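# Reproduce the reference drawing on the pad using the brush pen

## Task

Using the brush pen, reproduce the 'drawing' reference image on the paper pad. The image represents the entire sheet, and its upper edge corresponds to the pad's long side farthest from the robot. The scrap strip next to the pad does not count toward the result.

## Robot and tools

Robot: two UR7e-type arms, left_arm and right_arm, each ending in a 16-motor four-finger hand (left_arm has a left hand, the mirror of the right). Each hand has a wrist camera. There are also fixed cameras cam_high, cam_low and cam_above (672x504), plus cam_left_wrist and cam_right_wrist (616x616).

Frames. The scene frame has its origin on the table top, halfway between the nominal arm bases. +z is up, +x points out over the table, and left_arm is on the +y side. Image left/right does not match arm names. Actual bases: left_arm at (-0.067, +0.443, 0) m and right_arm at (-0.053, -0.374, 0) m, each turned slightly about z. Every hand pose, velocity, target and offset is given in that arm's own base frame. Cameras and the table use the scene frame. Reported positions can be off by a few centimetres.

Hand point axes: +z runs along the straight fingers toward the tips. +y points out of the palm face. +x goes across the palm away from the thumb on the right hand, and toward the thumb on the left hand. A rigid mast near the wrist on the palm side can strike objects.

The row (48 numbers, each in [-1, 1]): left dx, dy, dz, rx, ry, rz; then 16 left hand motor goals; then left current_limit and speed; then the same 24 for the right arm. Both arms are always included. Hand motor order: index_mcp, index_abd, index_pip, index_dip, middle_mcp, middle_abd, middle_pip, middle_dip, ring_mcp, ring_abd, ring_pip, ring_dip, thumb_cmc, thumb_axl, thumb_mcp, thumb_ipl. Each value is an absolute goal angle scaled between the hinge's two stops. Straight positions: finger mcp +0.75, abd 0, pip +0.58, dip +0.70; thumb cmc +0.71, axl +0.68, mcp +0.23, ipl +0.17. Moving toward -1 bends a finger toward the palm. A 0 in a hand slot is a real goal, not 'keep'. To leave a hand unchanged, resend its hand_goal, hand_current_limit and hand_speed. current_limit maps -1..+1 to 0..550 mA and starts at +0.4. speed maps to (speed+1)/2 of 8.5 rad/s and starts at -0.6. Holding 495 mA or more for 5 s shuts a motor down.

Pose numbers are offsets, not poses. They count from the arm's Hand target at the start of that action or move, along the arm's base axes. 1.0 equals 0.6 m for dx/dy/dz and 180 degrees for rx/ry/rz, which together form one rotation vector about the hand point. All rows of one action count from that same start, so repeating an offset moves the arm further. Sending six zeros re-commands the current Hand target. Commanded orientation is clipped to within 32 degrees of the measured one.

execute_actions(actions, cameras): actions is a list of actions. Each action has up to 15 rows, one per 1/30 s control step, and a short action holds its final row. Images come back only if actions is empty or cameras names some. ["all"] returns every camera.

move(target, speed, blend, stop_force, zero, blocking, cameras): moves both hand points in straight lines toward target. target is one 48-number row, or a list of up to 15 rows, with every row offset from the same starting Hand targets. speed is in m/s (0.002 to 3.6, default 0.25), and rotation runs up to twice that in rad/s. blend, in m, rounds the corners of a list. stop_force, in N (3 to 120), halts an arm's path when its wrist sensor feels that much push against the motion. It cannot be combined with blocking=false, and it is unreliable if the hand turns. zero (default true) re-zeroes the sensor before the move. Paths last at least 0.5 s and at most 10 s, and they do not avoid obstacles or the other arm. The result adds a 'move:' line: done, off_target, moving, held or fault, plus limits=paced (pose clipped) or limits=held (steps withheld). done means within 3 mm and 2 degrees, and says nothing about contact.

wait(seconds 0-10) lets the scene run. stop brakes a running move. zoom_image(camera, region [x0,y0,x1,y1] px, max 504x504) enlarges part of the newest image. show_instructions displays the reference drawing. zero_wrist_force(arm) tares that arm's sensor. read_manual returns licences. finished_scene ends the scene for good.

Results give per arm: end_effector_position (m), quat, velocities, Hand target, joint positions and torques, and wrist force/torque in the hand frame (with a peak line). Per hand they give hand_goal, hand_measured, hand_current_ma and hand_state (moving, goal, blocked, overload). The hand point often stops short of its Hand target; the next command asks for it again, and any remaining gap can be sent as an offset.

Cautions. Arms are stiff. Pressing even slightly past a firm surface, or about 150 N of outside force, or a wrist torque of 24.3 N m, triggers a 10 s fault stop. For the pen on paper, approach slowly with a small stop_force and never drive far into the pad. Don't let the pen, pad or anything else fall or be left off the table, since that fails the task. Avoid slams and dropping items while they move. Keep the arms clear of each other: a moderate collision, or one hand gripping the other's fingers, can end the scene. Route paths around an arm's own base rather than near it. Holding loads or straining toward unreachable poses heats motors; a MOTOR HOT line warns, and at 85 °C the arm brakes for 30-60 s. Loose objects may occasionally get nudged.

Each tool is called after "Call:" as name(argument=value, ...), one argument or row to a line, values as JSON.

Reference images:

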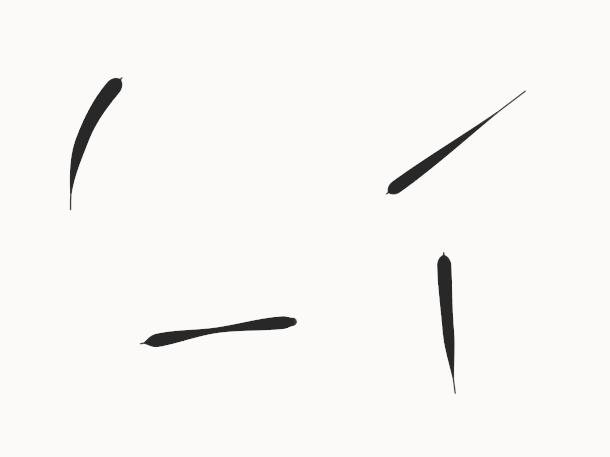

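## Session

Call:
execute_actions(
  actions=[],
)

Call:
show_instructions(
)

Scene clock: 0.00 s.
left_arm: end_effector_position=(+0.2341, -0.3050, +0.1561) hand_goal=(+0.754, +0.000, +0.576, +0.696, +0.754, +0.000, +0.576, +0.696, +0.754, +0.000, +0.576, +0.696, +0.714, +0.678, +0.226, +0.168) hand_measured=(+0.754, +0.000, +0.576, +0.696, +0.754, +0.000, +0.576, +0.696, +0.754, +0.000, +0.576, +0.696, +0.714, +0.678, +0.226, +0.168) hand_current_ma=(+0, +0, +0, +0, +0, +0, +0, +0, +0, +0, +0, +0, +0, +0, +0, +0) hand_state=(goal, goal, goal, goal, goal, goal, goal, goal, goal, goal, goal, goal, goal, goal, goal, overload) hand_current_limit=0.40 hand_speed=-0.60 end_effector_quat_wxyz=(+0.031, +0.674, +0.738, +0.015) | right_arm: end_effector_position=(+0.6372, +0.1740, +0.2172) hand_goal=(+0.754, +0.000, +0.576, +0.696, +0.754, +0.000, +0.576, +0.696, +0.754, +0.000, +0.576, +0.696, +0.714, +0.678, +0.226, +0.168) hand_measured=(+0.754, +0.000, +0.576, +0.696, +0.754, +0.000, +0.576, +0.696, +0.754, +0.000, +0.576, +0.696, +0.714, +0.678, +0.226, +0.168) hand_current_ma=(+0, +0, +0, +0, +0, +0, +0, +0, +0, +0, +0, +0, +0, +0, +0, +0) hand_state=(goal, goal, goal, goal, goal, goal, goal, goal, goal, goal, goal, goal, goal, goal, goal, goal) hand_current_limit=0.40 hand_speed=-0.60 end_effector_quat_wxyz=(-0.053, +0.500, +0.624, +0.598)
Joint positions: left_arm=[2.344 -1.321 -2.356 -0.975 1.604 -0.886] | right_arm=[-0.255 -1.036 2.235 -3.612 -0.432 0.084]
Joint velocities: within noise
Joint torques (N m): no reading
Wrist force (N): no reading
Wrist torque (N m): no reading
Wrist force, peak (N): no reading
Hand target: left_arm +0.2341, -0.3050, +0.1561; +0.031, +0.674, +0.738, +0.015 | right_arm +0.6372, +0.1740, +0.2172; -0.053, +0.500, +0.624, +0.598

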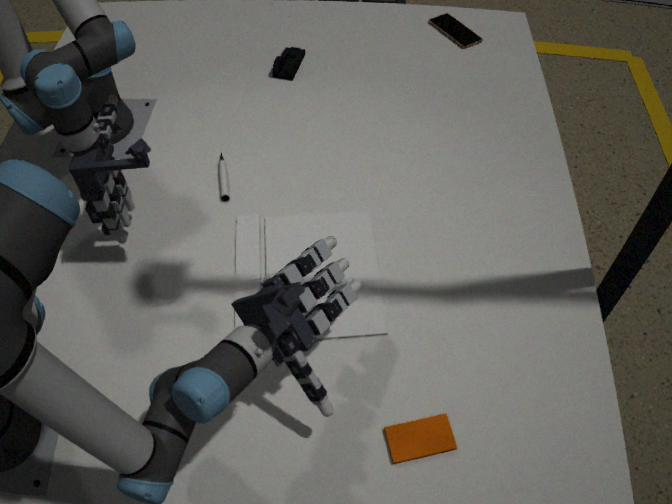

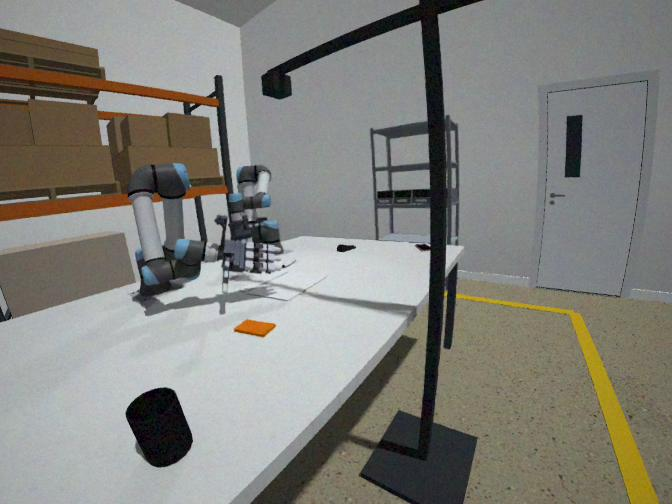

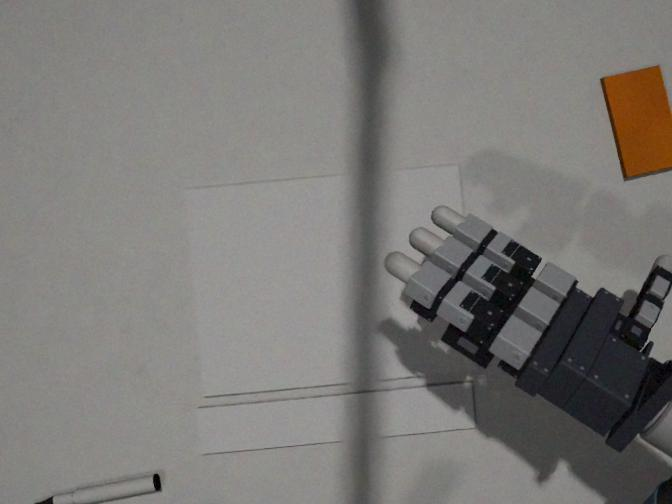

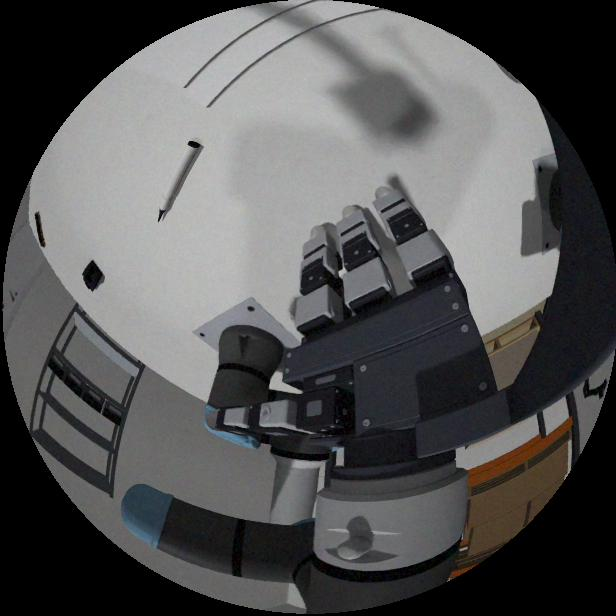

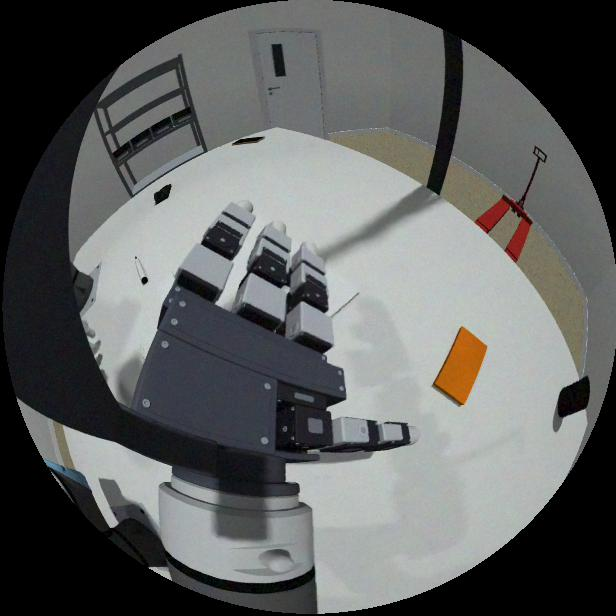

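Reference images for this scene: drawing.

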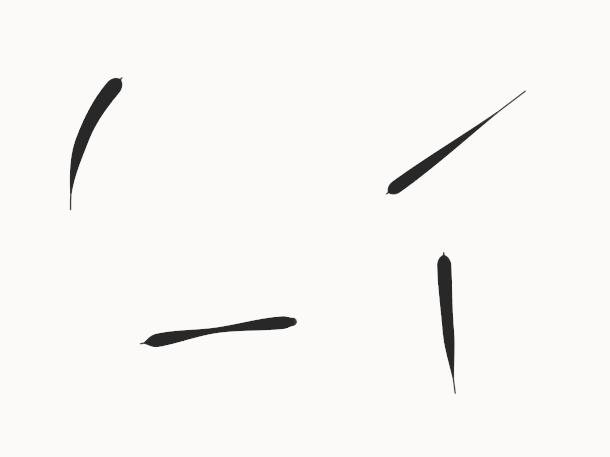

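Call:
zoom_image(
  camera="cam_above",
  region=[0, 350, 220, 504],
)

Call:
zoom_image(
  camera="cam_high",
  region=[180, 130, 420, 350],
)

Call:
zoom_image(
  camera="cam_left_wrist",
  region=[100, 50, 260, 260],
)

Scaled by 2.291.

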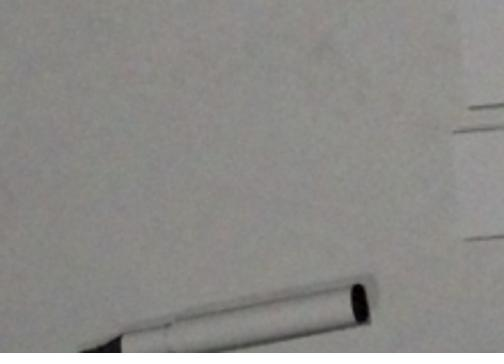

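Scaled by 2.100.

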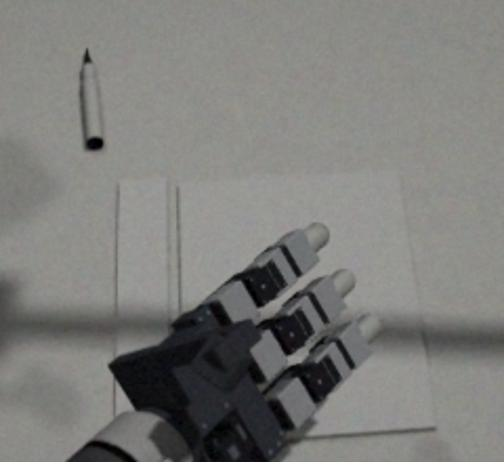

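Scaled by 2.400 from the camera's 616x616 image, which has a finer 880x880 frame.

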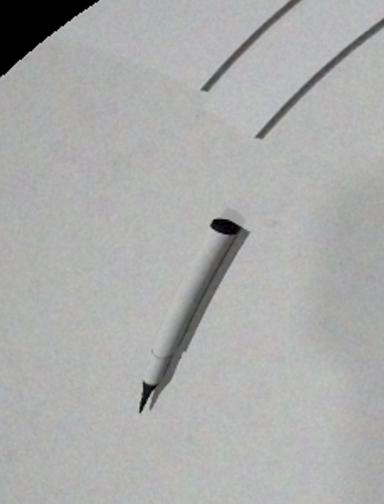

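Call:
move(
  target=[
    [0.25,0.47,0.24,0,0,0.27, 0.754,0,0.576,0.696,0.754,0,0.576,0.696,0.754,0,0.576,0.696,0.714,0.678,0.226,0.168,0.4,-0.6, 0,0.083,0.2,0.2146,0.1424,-0.1339, 0.534,0,-0.766,0.841,0.534,0,-0.766,0.841,0.754,0,0.576,0.696,-0.571,0.678,0.0,0.168,0.4,-0.6],
    [0.063,0.962,0.24,0,0,0.539, 0.754,0,0.576,0.696,0.754,0,0.576,0.696,0.754,0,0.576,0.696,0.714,0.678,0.226,0.168,0.4,-0.6, -0.083,0.333,0.2,0.4292,0.2849,-0.2679, 0.534,0,-0.766,0.841,0.534,0,-0.766,0.841,0.754,0,0.576,0.696,-0.571,0.678,0.0,0.168,0.4,-0.6],
    [0.063,0.962,0.24,0,0,0.539, 0.754,0,0.576,0.696,0.754,0,0.576,0.696,0.754,0,0.576,0.696,0.714,0.678,0.226,0.168,0.4,-0.6, -0.4,0.828,-0.03,0.6438,0.4273,-0.4018, 0.534,0,-0.766,0.841,0.534,0,-0.766,0.841,0.754,0,0.576,0.696,-0.571,0.678,0.0,0.168,0.4,-0.6],
  ],
  speed=0.45,
  blend=0.04,
  cameras=["cam_high","cam_above","cam_right_wrist"],
)

Scene clock: 356.73 s.
left_arm: end_effector_position=(+0.2719, +0.2722, +0.3001) hand_goal=(+0.754, +0.000, +0.576, +0.696, +0.754, +0.000, +0.576, +0.696, +0.754, +0.000, +0.576, +0.696, +0.714, +0.678, +0.226, +0.168) hand_measured=(+0.754, +0.000, +0.576, +0.696, +0.754, +0.000, +0.576, +0.696, +0.754, +0.000, +0.576, +0.696, +0.714, +0.678, +0.224, +0.168) hand_current_ma=(-3, +0, +3, +0, -3, +0, +3, +0, -3, +0, +3, +0, +1, -3, -14, +0) hand_state=(goal, goal, goal, goal, goal, goal, goal, goal, goal, goal, goal, goal, goal, goal, goal, overload) hand_current_limit=0.40 hand_speed=-0.60 end_effector_quat_wxyz=(+0.010, -0.106, +0.994, +0.033) | right_arm: end_effector_position=(+0.5707, +0.3991, +0.3261) hand_goal=(+0.534, +0.000, -0.766, +0.842, +0.534, +0.000, -0.766, +0.842, +0.754, +0.000, +0.576, +0.696, -0.570, +0.678, +0.000, +0.168) hand_measured=(+0.530, +0.002, -0.764, +0.840, +0.530, +0.002, -0.764, +0.840, +0.746, +0.004, +0.576, +0.696, -0.562, +0.678, +0.002, +0.168) hand_current_ma=(-2, +0, +1, -1, -3, +0, +1, -1, -7, +1, +0, +0, +7, +0, +1, +0) hand_state=(goal, goal, goal, goal, goal, goal, goal, goal, goal, goal, goal, goal, goal, goal, goal, goal) hand_current_limit=0.40 hand_speed=-0.60 end_effector_quat_wxyz=(-0.358, +0.731, -0.205, +0.543)
Joint positions: left_arm=[4.047 -1.188 -2.052 -1.411 1.603 -0.876] | right_arm=[0.545 -1.202 1.791 -3.572 -1.804 2.464]
Joint torques (N m): left_arm=[10.2 9.31 19.55 0.29 2.07 1.35] | right_arm=[6.48 -48.14 -7.47 -3.35 -1.99 1.28]
Wrist force (N): left_arm=[-0.1 -1.1 0.0] | right_arm=[-0.9 -0.1 0.0]
Wrist torque (N m): left_arm=[-0.12 -0.01 0.05] | right_arm=[0.22 0.11 0.30]
Wrist force, peak (N): left_arm=[-1.3 -1.7 1.1] | right_arm=[-14.9 -7.4 -2.3]
Hand target: left_arm +0.2719, +0.2722, +0.3001; +0.010, -0.106, +0.994, +0.033 | right_arm +0.5706, +0.3993, +0.3261; -0.358, +0.731, -0.205, +0.543 (not the last commanded pose)
Off the commanded pose: left_arm 0.000 m, 0 deg | right_arm 0.346 m, 48 deg.
move: held (right_arm; a check stopped the path); path passed 2 of 3 targets; limits=held
pose unreachable (right arm): on one or more control steps of this call, first in action 0 (counted from 0), this arm could not follow its commanded pose, so it was not sent that pose on those steps. It may still have moved: this result reports where it is.
cause: moving toward the commanded pose would bring two parts of the arm too close to each other (joints 4 (wrist 1) to 6 (wrist 3) lie between them).
Images, in order (width x height): cam_high 672x504, cam_above 672x504, cam_right_wrist 616x616.

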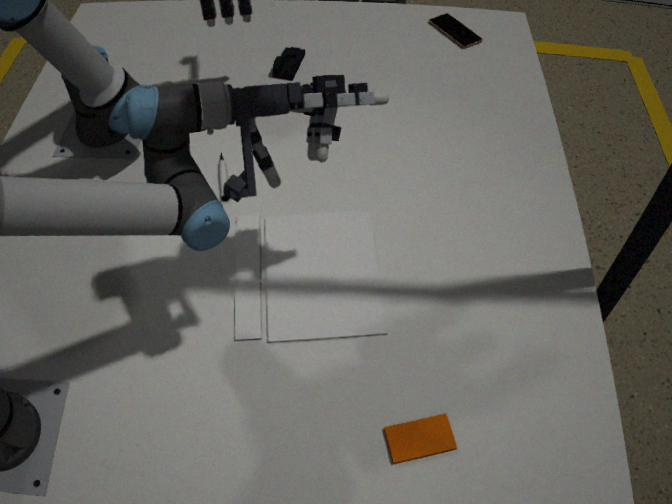

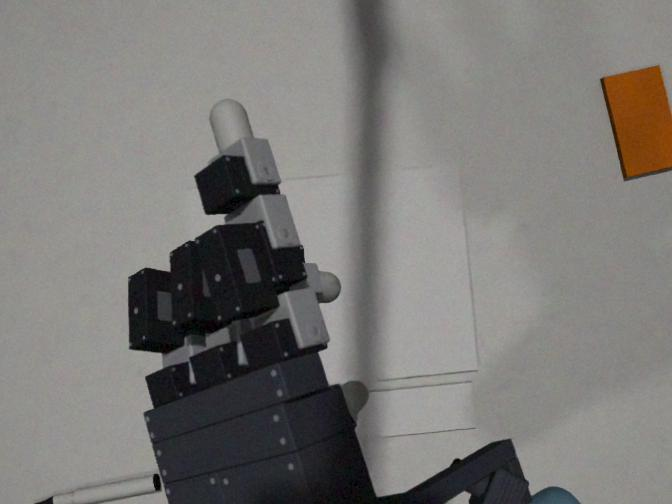

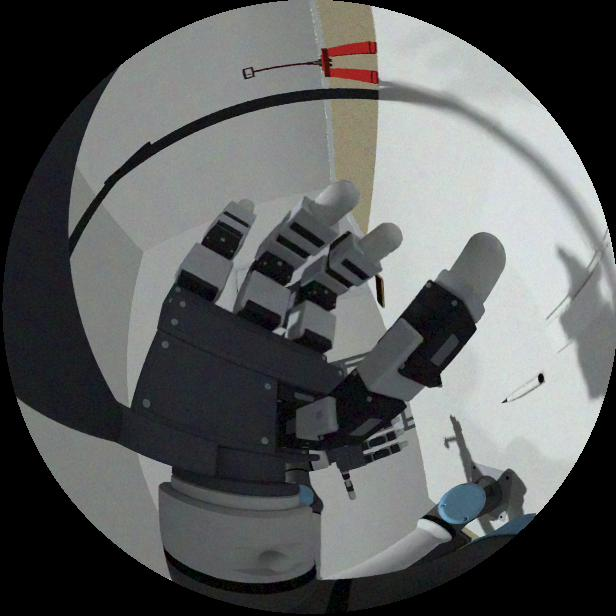

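Call:
move(
  target=[
    [0,0,0,0,0,0, 0.754,0,0.576,0.696,0.754,0,0.576,0.696,0.754,0,0.576,0.696,0.714,0.678,0.226,0.168,0.4,-0.6, -0.1138,0.218,-0.0027,0.0278,0.0169,0.2029, 0.534,0,-0.766,0.841,0.534,0,-0.766,0.841,0.754,0,0.576,0.696,-0.571,0.678,0.0,0.168,0.4,-0.6],
    [0,0,0,0,0,0, 0.754,0,0.576,0.696,0.754,0,0.576,0.696,0.754,0,0.576,0.696,0.714,0.678,0.226,0.168,0.4,-0.6, -0.3343,0.3245,0.0188,0.0555,0.0337,0.4058, 0.534,0,-0.766,0.841,0.534,0,-0.766,0.841,0.754,0,0.576,0.696,-0.571,0.678,0.0,0.168,0.4,-0.6],
    [0,0,0,0,0,0, 0.754,0,0.576,0.696,0.754,0,0.576,0.696,0.754,0,0.576,0.696,0.714,0.678,0.226,0.168,0.4,-0.6, -0.5728,0.2768,0.0553,0.0833,0.0506,0.6087, 0.534,0,-0.766,0.841,0.534,0,-0.766,0.841,0.754,0,0.576,0.696,-0.571,0.678,0.0,0.168,0.4,-0.6],
    [0,0,0,0,0,0, 0.754,0,0.576,0.696,0.754,0,0.576,0.696,0.754,0,0.576,0.696,0.714,0.678,0.226,0.168,0.4,-0.6, -0.7332,0.094,0.0925,0.1110,0.0674,0.8117, 0.534,0,-0.766,0.841,0.534,0,-0.766,0.841,0.754,0,0.576,0.696,-0.571,0.678,0.0,0.168,0.4,-0.6],
  ],
  speed=0.45,
  blend=0.02,
  cameras=[],
)

Scene clock: 583.60 s.
left_arm: end_effector_position=(+0.2719, +0.2722, +0.3001) hand_goal=(+0.754, +0.000, +0.576, +0.696, +0.754, +0.000, +0.576, +0.696, +0.754, +0.000, +0.576, +0.696, +0.714, +0.678, +0.226, +0.168) hand_measured=(+0.754, +0.000, +0.576, +0.696, +0.754, +0.000, +0.576, +0.696, +0.754, +0.000, +0.576, +0.696, +0.714, +0.678, +0.224, +0.168) hand_current_ma=(-3, +0, +3, +0, -3, +0, +3, +0, -3, +0, +3, +0, +1, -3, -14, +0) hand_state=(goal, goal, goal, goal, goal, goal, goal, goal, goal, goal, goal, goal, goal, goal, goal, overload) hand_current_limit=0.40 hand_speed=-0.60 end_effector_quat_wxyz=(+0.010, -0.106, +0.994, +0.033) | right_arm: end_effector_position=(+0.1306, +0.4557, +0.3816) hand_goal=(+0.534, +0.000, -0.766, +0.842, +0.534, +0.000, -0.766, +0.842, +0.754, +0.000, +0.576, +0.696, -0.570, +0.678, +0.000, +0.168) hand_measured=(+0.530, +0.002, -0.764, +0.840, +0.530, +0.002, -0.764, +0.840, +0.746, +0.004, +0.576, +0.696, -0.562, +0.678, +0.002, +0.168) hand_current_ma=(-2, +0, +1, -1, -3, +0, +1, -1, -7, +1, +0, +0, +7, +0, +1, +0) hand_state=(goal, goal, goal, goal, goal, goal, goal, goal, goal, goal, goal, goal, goal, goal, goal, goal) hand_current_limit=0.40 hand_speed=-0.60 end_effector_quat_wxyz=(+0.693, -0.393, -0.539, +0.274)
Joint positions: left_arm=[4.048 -1.188 -2.052 -1.411 1.603 -0.876] | right_arm=[0.545 -1.203 1.792 -3.572 0.778 2.464]
Joint torques (N m): left_arm=[10.03 -1.51 28.67 0.18 1.9 -0.3] | right_arm=[-8.87 -29.19 -26.66 -0.33 2.06 1.06]
Wrist force (N): left_arm=[-0.6 -0.6 0.2] | right_arm=[-1.2 -0.3 0.2]
Wrist torque (N m): left_arm=[-0.09 0.06 -0.01] | right_arm=[0.15 0.15 0.26]
Wrist force, peak (N): left_arm=[-1.0 -1.0 0.0] | right_arm=[-1.8 -1.0 0.5]
Hand target: left_arm +0.2719, +0.2722, +0.3001; +0.010, -0.106, +0.994, +0.033 | right_arm +0.1307, +0.4557, +0.3816; +0.693, -0.393, -0.539, +0.274
Off the commanded pose: left_arm 0.000 m, 0 deg | right_arm 0.000 m, 0 deg.
move: done
No camera images: "cameras" was empty.

Call:
move(
  target=[
    [0,0,0,0,0,0, 0.754,0,0.576,0.696,0.754,0,0.576,0.696,0.754,0,0.576,0.696,0.714,0.678,0.226,0.168,0.4,-0.6, 0.105,0.0637,0.1403,-0.1382,0.2280,0, 0.534,0,-0.766,0.841,0.534,0,-0.766,0.841,0.754,0,0.576,0.696,-0.571,0.678,0.0,0.168,0.4,-0.6],
    [0,0,0,0,0,0, 0.754,0,0.576,0.696,0.754,0,0.576,0.696,0.754,0,0.576,0.696,0.714,0.678,0.226,0.168,0.4,-0.6, 0.2643,0.1603,0.1432,-0.2765,0.4561,0, 0.534,0,-0.766,0.841,0.534,0,-0.766,0.841,0.754,0,0.576,0.696,-0.571,0.678,0.0,0.168,0.4,-0.6],
    [0,0,0,0,0,0, 0.754,0,0.576,0.696,0.754,0,0.576,0.696,0.754,0,0.576,0.696,0.714,0.678,0.226,0.168,0.4,-0.6, 0.3728,0.226,0.0063,-0.4147,0.6841,0, 0.534,0,-0.766,0.841,0.534,0,-0.766,0.841,0.754,0,0.576,0.696,-0.571,0.678,0.0,0.168,0.4,-0.6],
    [0,0,0,0,0,0, 0.754,0,0.576,0.696,0.754,0,0.576,0.696,0.754,0,0.576,0.696,0.714,0.678,0.226,0.168,0.4,-0.6, 0.3585,0.2173,-0.1793,0.4838,-0.7981,0, 0.534,0,-0.766,0.841,0.534,0,-0.766,0.841,0.754,0,0.576,0.696,-0.571,0.678,0.0,0.168,0.4,-0.6],
  ],
  speed=0.45,
  blend=0.02,
  cameras=[],
)

Scene clock: 604.37 s.
left_arm: end_effector_position=(+0.2719, +0.2722, +0.3001) hand_goal=(+0.754, +0.000, +0.576, +0.696, +0.754, +0.000, +0.576, +0.696, +0.754, +0.000, +0.576, +0.696, +0.714, +0.678, +0.226, +0.168) hand_measured=(+0.754, +0.000, +0.576, +0.696, +0.754, +0.000, +0.576, +0.696, +0.754, +0.000, +0.576, +0.696, +0.714, +0.678, +0.224, +0.168) hand_current_ma=(-3, +0, +3, +0, -3, +0, +3, +0, -3, +0, +3, +0, +1, -3, -14, +0) hand_state=(goal, goal, goal, goal, goal, goal, goal, goal, goal, goal, goal, goal, goal, goal, goal, overload) hand_current_limit=0.40 hand_speed=-0.60 end_effector_quat_wxyz=(+0.010, -0.106, +0.994, +0.033) | right_arm: end_effector_position=(+0.3458, +0.5861, +0.2740) hand_goal=(+0.534, +0.000, -0.766, +0.842, +0.534, +0.000, -0.766, +0.842, +0.754, +0.000, +0.576, +0.696, -0.570, +0.678, +0.000, +0.168) hand_measured=(+0.538, +0.002, -0.764, +0.840, +0.540, +0.002, -0.764, +0.840, +0.760, +0.000, +0.576, +0.696, -0.574, +0.678, +0.000, +0.168) hand_current_ma=(+4, +0, +0, -1, +4, +0, +0, -1, +5, +0, +0, +0, -3, +0, +0, +0) hand_state=(goal, goal, goal, goal, goal, goal, goal, goal, goal, goal, goal, goal, goal, goal, goal, goal) hand_current_limit=0.40 hand_speed=-0.60 end_effector_quat_wxyz=(+0.183, -0.083, +0.787, +0.583) end_effector_velocity=(-0.001, -0.001, -0.001) end_effector_angular_velocity=(-0.003, +0.005, +0.000)
Joint positions: left_arm=[4.048 -1.188 -2.052 -1.411 1.603 -0.876] | right_arm=[0.545 -1.201 1.79 -0.222 0.779 2.464]
Joint velocities: left_arm=[within noise] | right_arm=[0 -0.001 0.003 0.005 0 0]
Joint torques (N m): left_arm=[9.41 -2.06 29.31 0.23 1.67 -1.24] | right_arm=[-8.23 -46.34 -5.4 0.97 -2.38 1.38]
Wrist force (N): left_arm=[-0.4 -0.6 -0.2] | right_arm=[-0.9 0.2 -0.8]
Wrist torque (N m): left_arm=[-0.06 0.03 0.00] | right_arm=[0.08 -0.09 -0.15]
Wrist force, peak (N): left_arm=[-0.7 -1.1 -0.5] | right_arm=[-2.6 -1.2 0.4]
Hand target: left_arm +0.2719, +0.2722, +0.3001; +0.010, -0.106, +0.994, +0.033 | right_arm +0.3458, +0.5860, +0.2740; +0.183, -0.083, +0.787, +0.583
Off the commanded pose: left_arm 0.000 m, 0 deg | right_arm 0.000 m, 0 deg.
move: done
No camera images: "cameras" was empty.

Call:
move(
  target=[0,0,0,0,0,0, 0.754,0,0.576,0.696,0.754,0,0.576,0.696,0.754,0,0.576,0.696,0.714,0.678,0.226,0.168,0.4,-0.6, 0.0853,0.1417,-0.1233,-0.5651,-0.5027,0.1240, 0.534,0,-0.766,0.841,0.534,0,-0.766,0.841,0.754,0,0.576,0.696,-0.571,0.678,0.0,0.168,0.4,-0.6],
  speed=0.45,
  cameras=["cam_high","cam_above","cam_right_wrist"],
)

Scene clock: 631.90 s.
left_arm: end_effector_position=(+0.2719, +0.2722, +0.3001) hand_goal=(+0.754, +0.000, +0.576, +0.696, +0.754, +0.000, +0.576, +0.696, +0.754, +0.000, +0.576, +0.696, +0.714, +0.678, +0.226, +0.168) hand_measured=(+0.754, +0.000, +0.576, +0.696, +0.754, +0.000, +0.576, +0.696, +0.754, +0.000, +0.576, +0.696, +0.714, +0.678, +0.224, +0.168) hand_current_ma=(-3, +0, +3, +0, -3, +0, +3, +0, -3, +0, +3, +0, +1, -3, -14, +0) hand_state=(goal, goal, goal, goal, goal, goal, goal, goal, goal, goal, goal, goal, goal, goal, goal, overload) hand_current_limit=0.40 hand_speed=-0.60 end_effector_quat_wxyz=(+0.010, -0.106, +0.994, +0.033) | right_arm: end_effector_position=(+0.3969, +0.6711, +0.2000) hand_goal=(+0.534, +0.000, -0.766, +0.842, +0.534, +0.000, -0.766, +0.842, +0.754, +0.000, +0.576, +0.696, -0.570, +0.678, +0.000, +0.168) hand_measured=(+0.532, +0.002, -0.764, +0.840, +0.532, +0.002, -0.764, +0.840, +0.746, +0.000, +0.576, +0.696, -0.574, +0.678, +0.000, +0.168) hand_current_ma=(-1, +0, +0, -1, -1, +0, +0, -1, -6, +0, +0, +0, -2, +0, +0, +0) hand_state=(goal, goal, goal, goal, goal, goal, goal, goal, goal, goal, goal, goal, goal, goal, goal, goal) hand_current_limit=0.40 hand_speed=-0.60 end_effector_quat_wxyz=(-0.402, +0.632, -0.559, +0.356)
Joint positions: left_arm=[4.048 -1.188 -2.052 -1.411 1.603 -0.876] | right_arm=[1.02 -0.71 0.673 0.68 2.358 0.488]
Joint torques (N m): left_arm=[10.52 -1.8 29.17 0.27 1.55 -1.09] | right_arm=[-3.2 -58.29 -16.2 0.36 2.04 -1.35]
Wrist force (N): left_arm=[-0.4 -0.7 0.2] | right_arm=[-2.1 -0.8 -0.6]
Wrist torque (N m): left_arm=[-0.11 0.03 0.01] | right_arm=[0.34 0.07 -0.05]
Wrist force, peak (N): left_arm=[-0.7 -1.1 0.1] | right_arm=[-3.2 0.1 -1.3]
Hand target: left_arm +0.2719, +0.2722, +0.3001; +0.010, -0.106, +0.994, +0.033 | right_arm +0.3970, +0.6711, +0.2000; -0.402, +0.632, -0.559, +0.356
Off the commanded pose: left_arm 0.000 m, 0 deg | right_arm 0.000 m, 0 deg.
move: done
Images, in order (width x height): cam_high 672x504, cam_above 672x504, cam_right_wrist 616x616.

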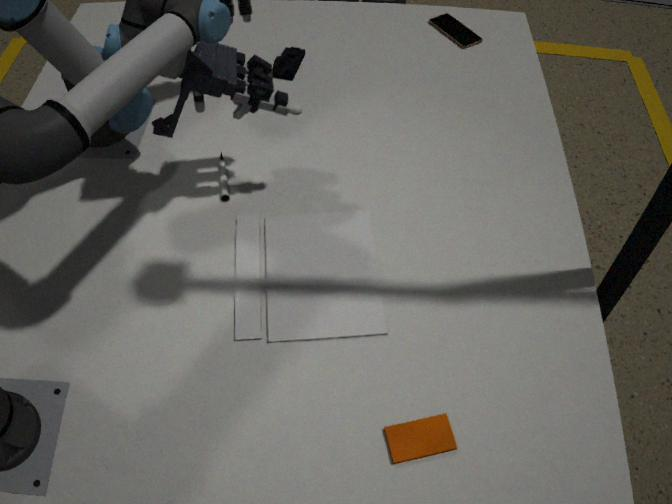

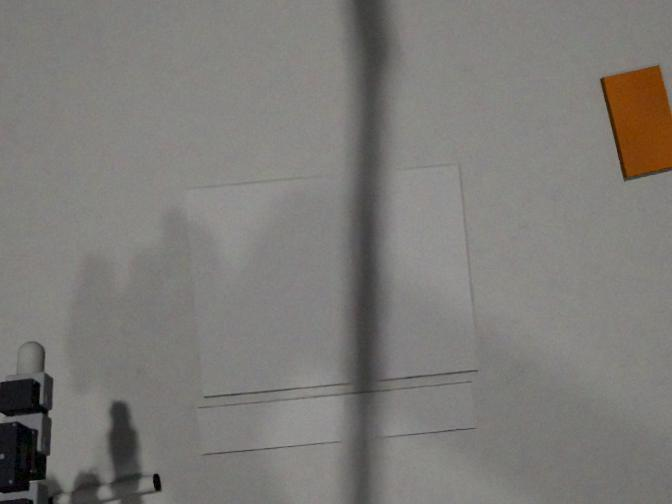

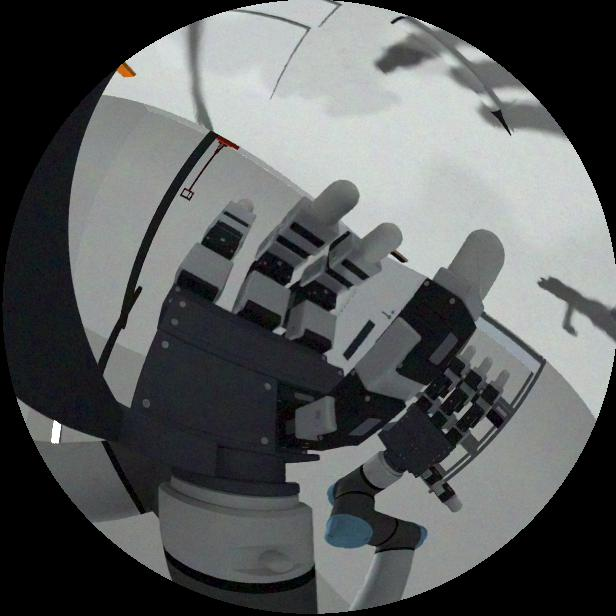

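Call:
move(
  target=[0,0,0,0,0,0, 0.754,0,0.576,0.696,0.754,0,0.576,0.696,0.754,0,0.576,0.696,0.714,0.678,0.226,0.168,0.4,-0.6, -0.0107,-0.0468,-0.1833,0,0,-0.022, 0.534,0,-0.766,0.841,0.534,0,-0.766,0.841,0.754,0,0.576,0.696,-0.571,0.678,0.0,0.168,0.4,-0.6],
  speed=0.25,
  cameras=["cam_high","cam_above","cam_right_wrist","cam_low"],
)

Call:
zoom_image(
  camera="cam_high",
  region=[150, 60, 350, 230],
)

Call:
zoom_image(
  camera="cam_right_wrist",
  region=[240, 20, 600, 380],
)

Call:
zoom_image(
  camera="cam_above",
  region=[0, 304, 250, 504],
)

Scene clock: 682.20 s.
left_arm: end_effector_position=(+0.2719, +0.2722, +0.3001) hand_goal=(+0.754, +0.000, +0.576, +0.696, +0.754, +0.000, +0.576, +0.696, +0.754, +0.000, +0.576, +0.696, +0.714, +0.678, +0.226, +0.168) hand_measured=(+0.754, +0.000, +0.576, +0.696, +0.754, +0.000, +0.576, +0.696, +0.754, +0.000, +0.576, +0.696, +0.714, +0.678, +0.224, +0.168) hand_current_ma=(-3, +0, +3, +0, -3, +0, +3, +0, -3, +0, +3, +0, +1, -3, -14, +0) hand_state=(goal, goal, goal, goal, goal, goal, goal, goal, goal, goal, goal, goal, goal, goal, goal, overload) hand_current_limit=0.40 hand_speed=-0.60 end_effector_quat_wxyz=(+0.010, -0.106, +0.994, +0.033) | right_arm: end_effector_position=(+0.3906, +0.6430, +0.0901) hand_goal=(+0.534, +0.000, -0.766, +0.842, +0.534, +0.000, -0.766, +0.842, +0.754, +0.000, +0.576, +0.696, -0.570, +0.678, +0.000, +0.168) hand_measured=(+0.530, +0.002, -0.764, +0.840, +0.530, +0.002, -0.764, +0.840, +0.746, +0.000, +0.576, +0.696, -0.572, +0.678, +0.000, +0.168) hand_current_ma=(-2, +0, +0, -1, -2, +0, +0, -1, -8, +0, +0, +0, -1, +0, +0, +0) hand_state=(goal, goal, goal, goal, goal, goal, goal, goal, goal, goal, goal, goal, goal, goal, goal, goal) hand_current_limit=0.40 hand_speed=-0.60 end_effector_quat_wxyz=(-0.390, +0.612, -0.580, +0.369)
Joint positions: left_arm=[4.048 -1.188 -2.052 -1.411 1.603 -0.876] | right_arm=[1.019 -0.718 0.979 0.427 2.411 0.549]
Joint torques (N m): left_arm=[9.71 -1.83 28.88 0.31 1.49 -1.08] | right_arm=[-4.75 -62.29 -15.08 -0.5 -0.43 0.77]
Wrist force (N): left_arm=[-0.2 -1.0 -0.2] | right_arm=[-2.0 -0.8 -0.4]
Wrist torque (N m): left_arm=[-0.11 0.00 0.04] | right_arm=[0.35 0.04 0.07]
Wrist force, peak (N): left_arm=[-0.7 -1.2 -0.2] | right_arm=[-2.8 -3.5 -1.1]
Hand target: left_arm +0.2719, +0.2722, +0.3001; +0.010, -0.106, +0.994, +0.033 | right_arm +0.3905, +0.6430, +0.0900; -0.390, +0.612, -0.580, +0.369
Off the commanded pose: left_arm 0.000 m, 0 deg | right_arm 0.000 m, 0 deg.
move: done
Images, in order (width x height): cam_high 672x504, cam_low 672x504, cam_above 672x504, cam_right_wrist 616x616.

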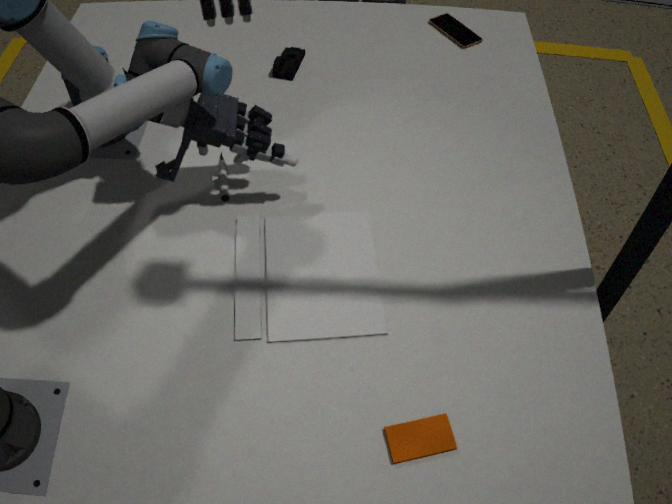

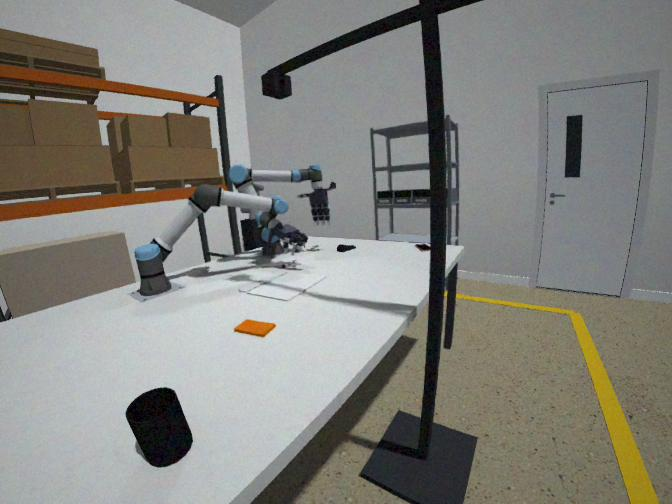

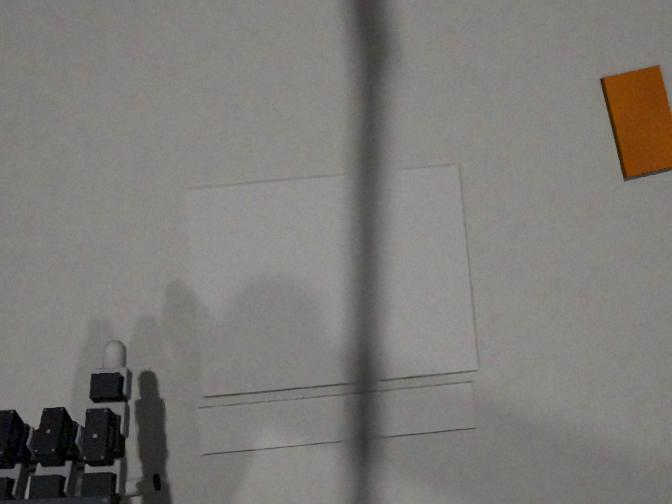

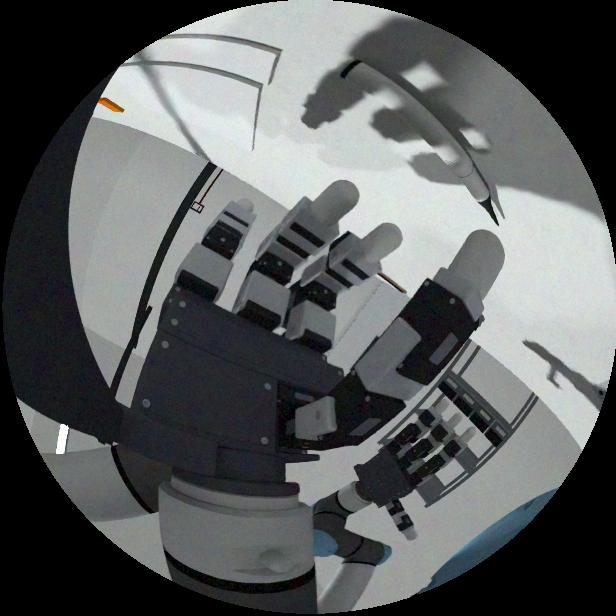

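Scaled by 2.520.

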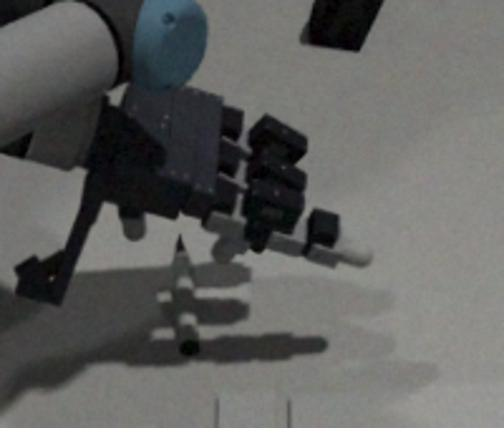

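Scaled by 1.400 from the camera's 616x616 image, which has a finer 880x880 frame.

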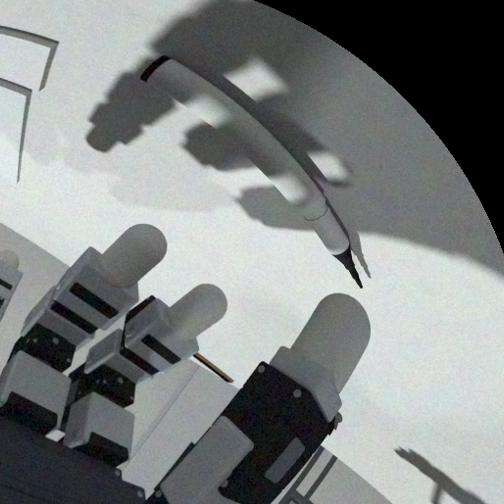

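Scaled by 2.016.

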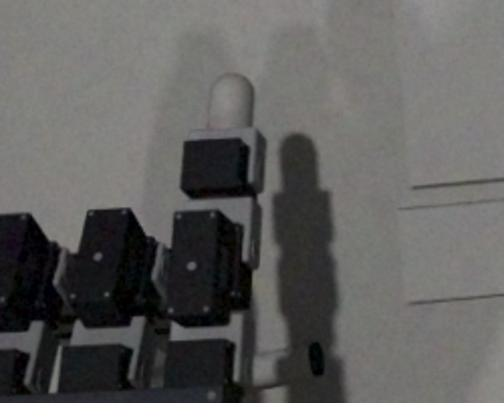

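Call:
move(
  target=[0,0,0,0,0,0, 0.754,0,0.576,0.696,0.754,0,0.576,0.696,0.754,0,0.576,0.696,0.714,0.678,0.226,0.168,0.4,-0.6, 0.0067,-0.0397,-0.05,0,0,0.0394, 0.534,0,-0.766,0.841,0.534,0,-0.766,0.841,0.754,0,0.576,0.696,-0.571,0.678,0.0,0.168,0.4,-0.6],
  speed=0.2,
  cameras=["cam_high","cam_above","cam_right_wrist"],
)

Call:
zoom_image(
  camera="cam_high",
  region=[150, 100, 310, 230],
)

Call:
zoom_image(
  camera="cam_right_wrist",
  region=[240, 20, 600, 380],
)

Call:
zoom_image(
  camera="cam_above",
  region=[0, 304, 250, 504],
)

Scene clock: 778.53 s.
left_arm: end_effector_position=(+0.2719, +0.2722, +0.3001) hand_goal=(+0.754, +0.000, +0.576, +0.696, +0.754, +0.000, +0.576, +0.696, +0.754, +0.000, +0.576, +0.696, +0.714, +0.678, +0.226, +0.168) hand_measured=(+0.754, +0.000, +0.576, +0.696, +0.754, +0.000, +0.576, +0.696, +0.754, +0.000, +0.576, +0.696, +0.714, +0.678, +0.224, +0.168) hand_current_ma=(-3, +0, +3, +0, -3, +0, +3, +0, -3, +0, +3, +0, +1, -3, -14, +0) hand_state=(goal, goal, goal, goal, goal, goal, goal, goal, goal, goal, goal, goal, goal, goal, goal, overload) hand_current_limit=0.40 hand_speed=-0.60 end_effector_quat_wxyz=(+0.010, -0.106, +0.994, +0.033) | right_arm: end_effector_position=(+0.3946, +0.6192, +0.0602) hand_goal=(+0.534, +0.000, -0.766, +0.842, +0.534, +0.000, -0.766, +0.842, +0.754, +0.000, +0.576, +0.696, -0.570, +0.678, +0.000, +0.168) hand_measured=(+0.530, +0.002, -0.764, +0.840, +0.530, +0.002, -0.764, +0.840, +0.746, +0.000, +0.576, +0.696, -0.572, +0.678, +0.000, +0.168) hand_current_ma=(-2, +0, +0, -1, -2, +0, +0, -1, -8, +0, +0, +0, -1, +0, +0, +0) hand_state=(goal, goal, goal, goal, goal, goal, goal, goal, goal, goal, goal, goal, goal, goal, goal, goal) hand_current_limit=0.40 hand_speed=-0.60 end_effector_quat_wxyz=(-0.412, +0.647, -0.542, +0.345)
Joint positions: left_arm=[4.048 -1.188 -2.052 -1.411 1.603 -0.876] | right_arm=[0.966 -0.816 1.222 0.18 2.269 0.404]
Joint torques (N m): left_arm=[9.43 -1.66 29.17 0.17 1.41 -1.17] | right_arm=[5.78 -47.5 -10.99 -1.01 -0.55 -0.99]
Wrist force (N): left_arm=[-0.5 -1.0 -0.3] | right_arm=[-2.2 -0.6 -0.5]
Wrist torque (N m): left_arm=[-0.11 0.03 0.01] | right_arm=[0.39 0.06 -0.09]
Wrist force, peak (N): left_arm=[-0.5 -1.1 -0.4] | right_arm=[-2.7 -1.4 -0.9]
Hand target: left_arm +0.2719, +0.2722, +0.3001; +0.010, -0.106, +0.994, +0.033 | right_arm +0.3946, +0.6192, +0.0600; -0.412, +0.647, -0.541, +0.345
Off the commanded pose: left_arm 0.000 m, 0 deg | right_arm 0.000 m, 0 deg.
move: done
Images, in order (width x height): cam_high 672x504, cam_above 672x504, cam_right_wrist 616x616.

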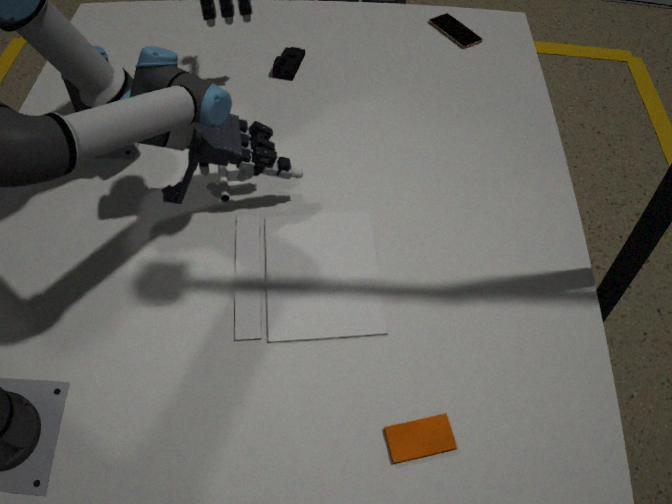

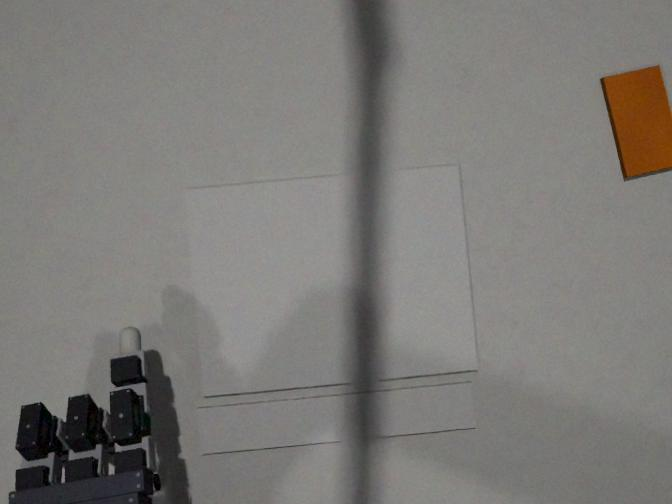

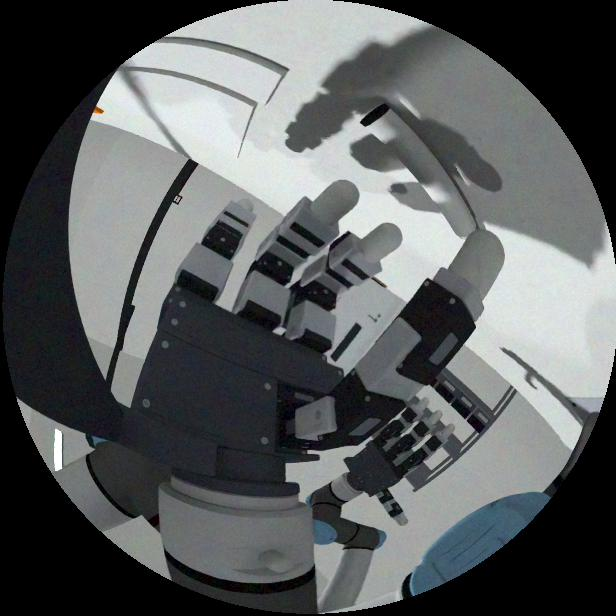

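Scaled by 3.150.

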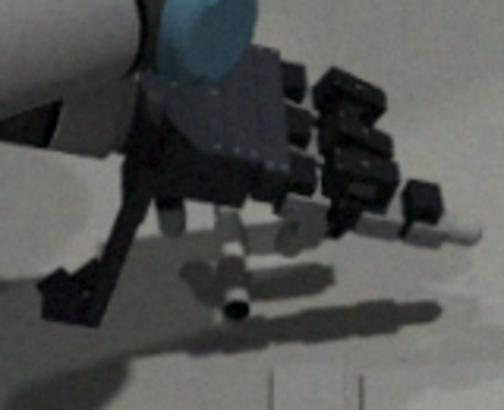

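Scaled by 1.400 from the camera's 616x616 image, which has a finer 880x880 frame.

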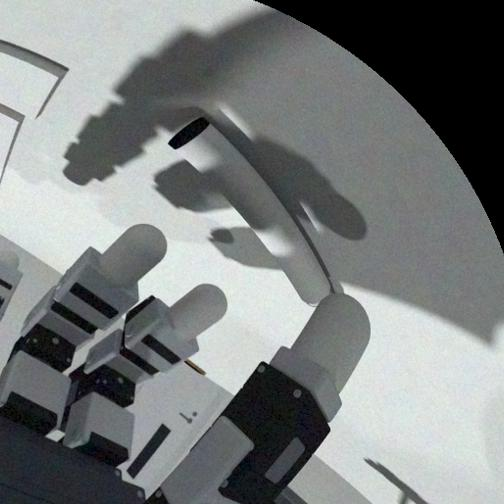

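Scaled by 2.016.

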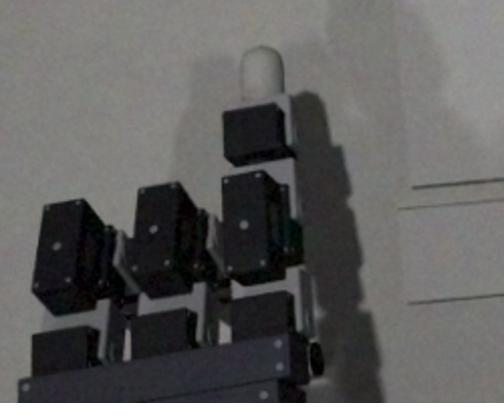

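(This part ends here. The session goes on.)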